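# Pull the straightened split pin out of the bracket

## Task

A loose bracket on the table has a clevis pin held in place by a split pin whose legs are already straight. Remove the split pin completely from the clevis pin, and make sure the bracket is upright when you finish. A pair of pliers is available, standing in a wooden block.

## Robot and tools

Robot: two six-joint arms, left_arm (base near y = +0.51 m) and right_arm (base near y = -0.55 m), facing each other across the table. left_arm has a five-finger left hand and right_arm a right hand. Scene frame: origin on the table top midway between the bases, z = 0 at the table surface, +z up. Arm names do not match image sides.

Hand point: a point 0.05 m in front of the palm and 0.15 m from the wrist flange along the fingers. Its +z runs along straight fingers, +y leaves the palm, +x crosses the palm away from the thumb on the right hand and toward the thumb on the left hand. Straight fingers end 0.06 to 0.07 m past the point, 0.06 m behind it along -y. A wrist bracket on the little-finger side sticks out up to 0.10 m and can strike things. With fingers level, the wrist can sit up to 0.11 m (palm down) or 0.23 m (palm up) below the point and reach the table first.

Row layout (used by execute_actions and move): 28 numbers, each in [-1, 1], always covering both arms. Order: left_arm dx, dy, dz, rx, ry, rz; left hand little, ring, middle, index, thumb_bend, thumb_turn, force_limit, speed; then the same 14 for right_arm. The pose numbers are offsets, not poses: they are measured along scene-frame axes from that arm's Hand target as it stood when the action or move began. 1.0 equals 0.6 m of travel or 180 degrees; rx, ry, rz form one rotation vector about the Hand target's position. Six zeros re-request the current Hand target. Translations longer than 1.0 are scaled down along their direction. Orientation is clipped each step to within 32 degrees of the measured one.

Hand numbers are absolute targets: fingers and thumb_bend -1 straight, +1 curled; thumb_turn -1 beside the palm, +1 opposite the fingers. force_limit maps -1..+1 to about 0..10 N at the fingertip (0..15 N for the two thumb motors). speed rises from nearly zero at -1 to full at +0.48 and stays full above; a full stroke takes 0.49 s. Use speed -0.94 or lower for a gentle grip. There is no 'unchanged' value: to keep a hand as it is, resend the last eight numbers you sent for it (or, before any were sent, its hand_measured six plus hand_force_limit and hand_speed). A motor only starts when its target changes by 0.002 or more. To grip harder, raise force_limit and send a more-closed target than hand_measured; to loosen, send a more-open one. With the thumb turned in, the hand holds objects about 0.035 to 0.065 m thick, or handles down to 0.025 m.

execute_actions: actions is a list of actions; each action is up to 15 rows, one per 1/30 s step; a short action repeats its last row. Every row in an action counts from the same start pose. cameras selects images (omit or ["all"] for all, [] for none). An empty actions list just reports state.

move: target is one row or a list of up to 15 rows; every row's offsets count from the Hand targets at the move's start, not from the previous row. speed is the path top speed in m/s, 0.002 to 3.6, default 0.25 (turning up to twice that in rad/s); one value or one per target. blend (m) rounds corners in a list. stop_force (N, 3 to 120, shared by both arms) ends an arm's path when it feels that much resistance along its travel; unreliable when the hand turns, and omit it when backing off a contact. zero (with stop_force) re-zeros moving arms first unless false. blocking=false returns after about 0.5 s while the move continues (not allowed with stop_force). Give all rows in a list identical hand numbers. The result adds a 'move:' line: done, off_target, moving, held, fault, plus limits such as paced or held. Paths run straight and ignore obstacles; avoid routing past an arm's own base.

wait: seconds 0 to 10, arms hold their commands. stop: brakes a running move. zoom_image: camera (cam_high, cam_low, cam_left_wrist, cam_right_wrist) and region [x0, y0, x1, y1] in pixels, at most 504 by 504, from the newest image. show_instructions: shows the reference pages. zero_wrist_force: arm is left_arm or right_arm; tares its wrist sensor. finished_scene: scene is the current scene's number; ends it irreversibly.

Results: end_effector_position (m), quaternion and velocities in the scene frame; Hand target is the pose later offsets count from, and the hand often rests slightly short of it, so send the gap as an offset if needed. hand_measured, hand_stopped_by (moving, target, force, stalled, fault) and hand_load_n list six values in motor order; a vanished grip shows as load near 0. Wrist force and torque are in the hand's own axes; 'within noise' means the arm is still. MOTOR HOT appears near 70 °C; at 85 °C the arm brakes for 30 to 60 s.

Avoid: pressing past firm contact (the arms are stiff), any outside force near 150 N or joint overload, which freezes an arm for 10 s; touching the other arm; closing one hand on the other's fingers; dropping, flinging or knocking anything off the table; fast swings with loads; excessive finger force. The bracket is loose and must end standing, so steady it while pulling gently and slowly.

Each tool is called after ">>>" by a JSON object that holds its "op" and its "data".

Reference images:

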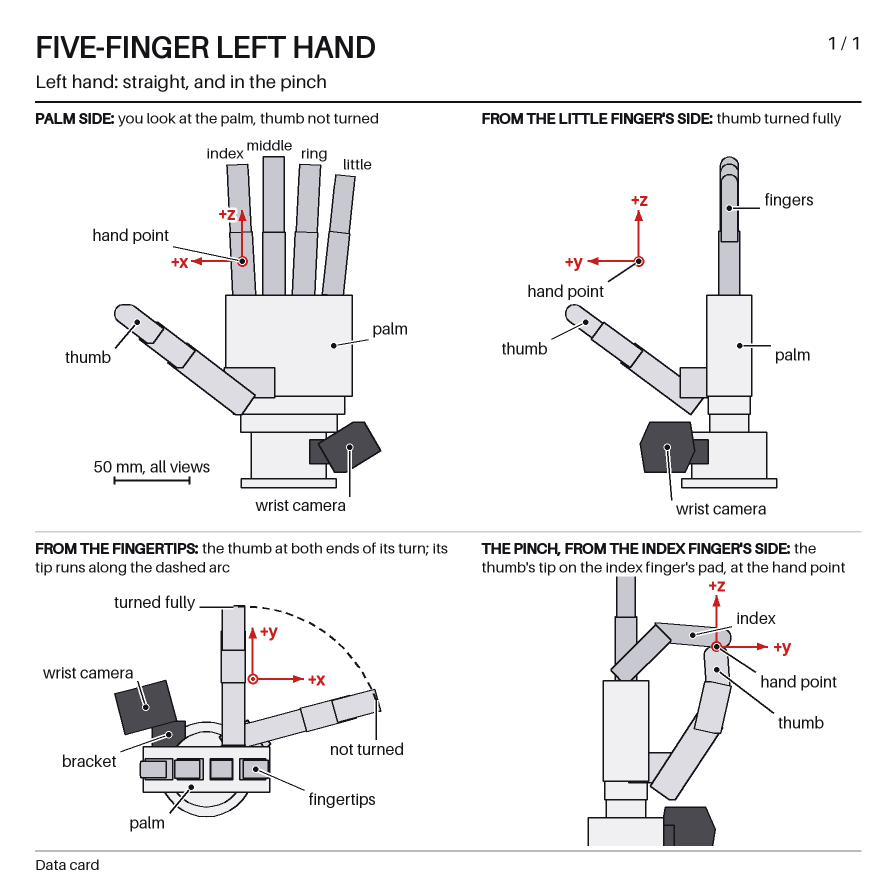

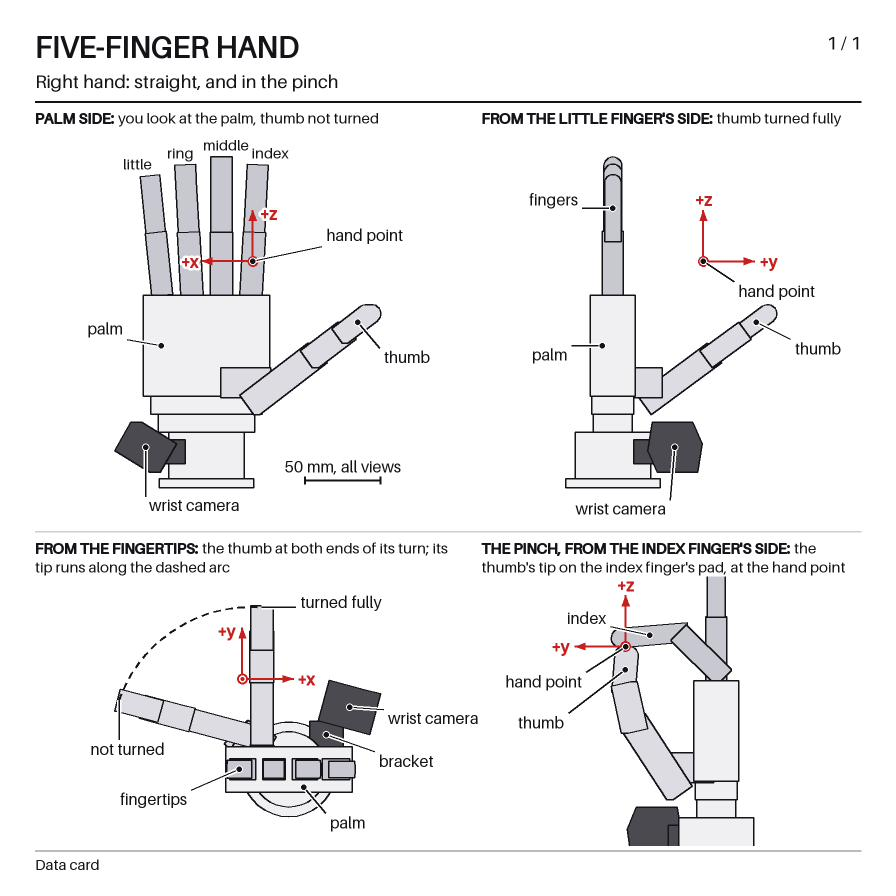

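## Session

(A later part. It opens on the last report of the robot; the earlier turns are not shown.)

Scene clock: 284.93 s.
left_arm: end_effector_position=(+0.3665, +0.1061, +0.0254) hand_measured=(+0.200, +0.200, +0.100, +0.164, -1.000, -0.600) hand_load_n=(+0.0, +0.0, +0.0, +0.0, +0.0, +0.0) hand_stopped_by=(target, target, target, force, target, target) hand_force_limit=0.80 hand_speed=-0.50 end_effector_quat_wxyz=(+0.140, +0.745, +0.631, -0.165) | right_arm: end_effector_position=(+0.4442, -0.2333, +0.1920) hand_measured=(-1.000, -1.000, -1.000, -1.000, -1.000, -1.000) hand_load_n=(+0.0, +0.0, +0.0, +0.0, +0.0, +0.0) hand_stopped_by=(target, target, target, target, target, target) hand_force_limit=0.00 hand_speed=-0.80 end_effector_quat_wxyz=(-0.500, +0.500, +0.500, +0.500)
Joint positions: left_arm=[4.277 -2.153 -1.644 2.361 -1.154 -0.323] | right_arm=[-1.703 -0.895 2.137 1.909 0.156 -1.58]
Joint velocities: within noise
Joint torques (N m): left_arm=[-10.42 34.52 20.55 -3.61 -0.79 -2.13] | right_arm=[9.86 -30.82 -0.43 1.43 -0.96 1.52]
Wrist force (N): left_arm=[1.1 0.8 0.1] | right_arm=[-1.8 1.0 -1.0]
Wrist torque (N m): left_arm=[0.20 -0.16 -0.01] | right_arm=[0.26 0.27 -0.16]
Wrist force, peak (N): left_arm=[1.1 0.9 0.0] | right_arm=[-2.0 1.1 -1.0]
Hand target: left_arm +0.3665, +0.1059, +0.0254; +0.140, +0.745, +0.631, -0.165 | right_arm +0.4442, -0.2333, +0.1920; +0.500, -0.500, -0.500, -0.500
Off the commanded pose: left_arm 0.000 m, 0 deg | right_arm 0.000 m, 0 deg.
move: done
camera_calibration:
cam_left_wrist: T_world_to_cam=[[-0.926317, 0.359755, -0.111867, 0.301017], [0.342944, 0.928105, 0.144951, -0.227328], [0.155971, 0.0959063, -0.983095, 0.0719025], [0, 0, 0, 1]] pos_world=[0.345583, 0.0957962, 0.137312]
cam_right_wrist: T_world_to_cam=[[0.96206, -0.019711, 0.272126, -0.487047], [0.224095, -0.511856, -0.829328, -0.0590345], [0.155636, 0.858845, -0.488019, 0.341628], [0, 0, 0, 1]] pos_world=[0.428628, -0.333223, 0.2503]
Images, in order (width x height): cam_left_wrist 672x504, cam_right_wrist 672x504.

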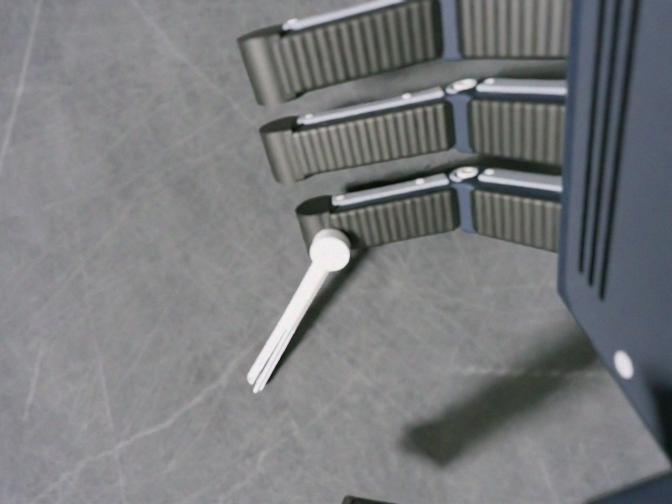

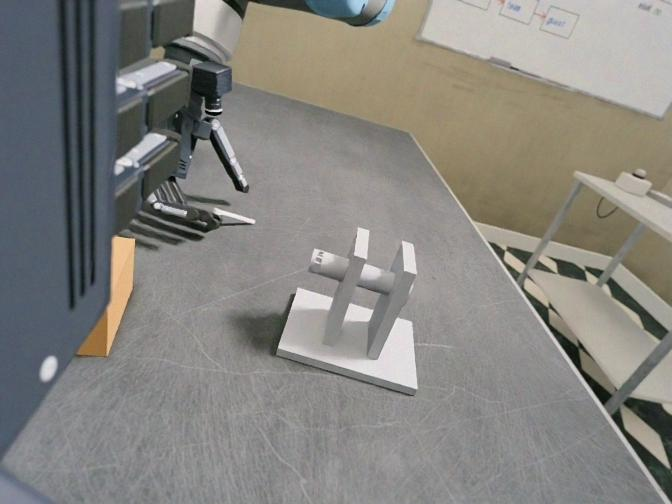

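>>> {"op": "move", "data": {"target": [0,0,0.058,0,0,0,0.2,0.2,0.1,-0.5,-1,-0.6,0.8,-0.8,0,0,0,0,0,0,-1,-1,-1,-1,-1,-1,0,-0.8], "speed": 0.035, "cameras": ["cam_left_wrist","cam_right_wrist"]}}

Scene clock: 294.53 s.
left_arm: end_effector_position=(+0.3665, +0.1059, +0.0601) hand_measured=(+0.200, +0.200, +0.100, -0.500, -1.000, -0.600) hand_load_n=(+0.0, +0.0, +0.0, +0.0, +0.0, +0.0) hand_stopped_by=(target, target, target, target, target, target) hand_force_limit=0.80 hand_speed=-0.80 end_effector_quat_wxyz=(+0.140, +0.745, +0.631, -0.165) | right_arm: end_effector_position=(+0.4442, -0.2333, +0.1920) hand_measured=(-1.000, -1.000, -1.000, -1.000, -1.000, -1.000) hand_load_n=(+0.0, +0.0, +0.0, +0.0, +0.0, +0.0) hand_stopped_by=(target, target, target, target, target, target) hand_force_limit=0.00 hand_speed=-0.80 end_effector_quat_wxyz=(-0.500, +0.500, +0.500, +0.500)
Joint positions: left_arm=[4.277 -2.106 -1.616 2.286 -1.154 -0.323] | right_arm=[-1.703 -0.895 2.137 1.909 0.156 -1.58]
Joint velocities: within noise
Joint torques (N m): left_arm=[-8.05 46.15 22.79 -3.79 -0.7 -0.52] | right_arm=[9.75 -29.79 -0.67 1.51 -0.92 1.36]
Wrist force (N): left_arm=[1.2 0.8 -0.1] | right_arm=[-1.9 0.7 -1.0]
Wrist torque (N m): left_arm=[0.20 -0.15 0.00] | right_arm=[0.22 0.29 -0.17]
Wrist force, peak (N): left_arm=[1.2 1.0 -0.2] | right_arm=[-1.9 1.0 -1.1]
Hand target: left_arm +0.3665, +0.1059, +0.0602; +0.140, +0.745, +0.631, -0.165 | right_arm +0.4442, -0.2333, +0.1920; +0.500, -0.500, -0.500, -0.500
Off the commanded pose: left_arm 0.000 m, 0 deg | right_arm 0.000 m, 0 deg.
move: done
camera_calibration:
cam_left_wrist: T_world_to_cam=[[-0.926343, 0.359712, -0.111781, 0.304933], [0.342916, 0.928121, 0.144914, -0.232251], [0.155874, 0.0959083, -0.98311, 0.106062], [0, 0, 0, 1]] pos_world=[0.345583, 0.095696, 0.172013]
cam_right_wrist: T_world_to_cam=[[0.96206, -0.019711, 0.272126, -0.487047], [0.224095, -0.511856, -0.829328, -0.0590345], [0.155636, 0.858845, -0.488019, 0.341628], [0, 0, 0, 1]] pos_world=[0.428628, -0.333223, 0.2503]
Images, in order (width x height): cam_left_wrist 672x504, cam_right_wrist 672x504.

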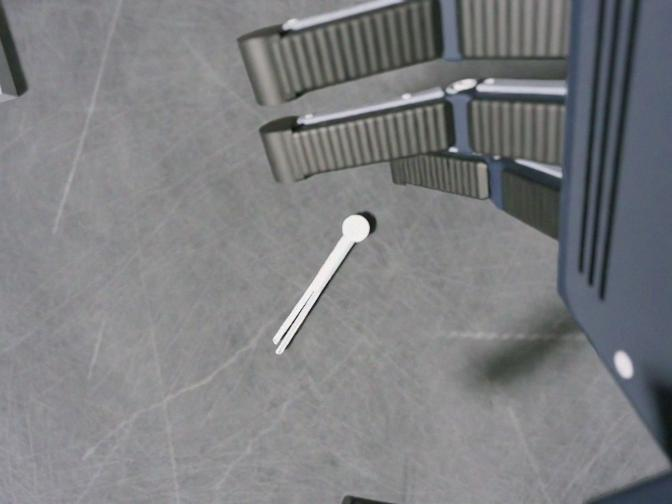

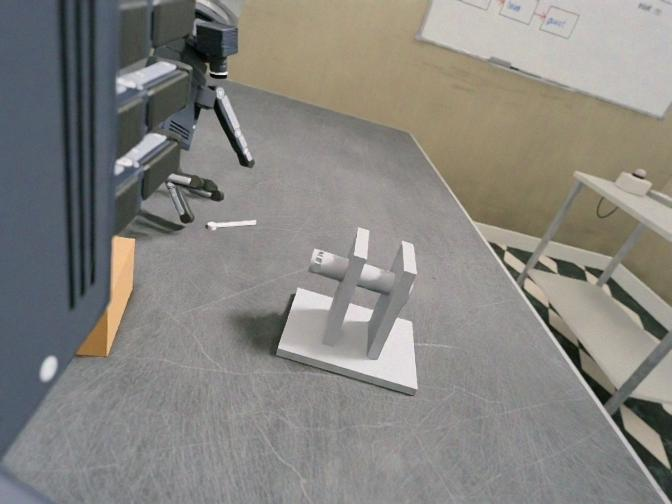

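>>> {"op": "finished_scene", "data": {"scene": 1}}

The scene is finished: the task was done.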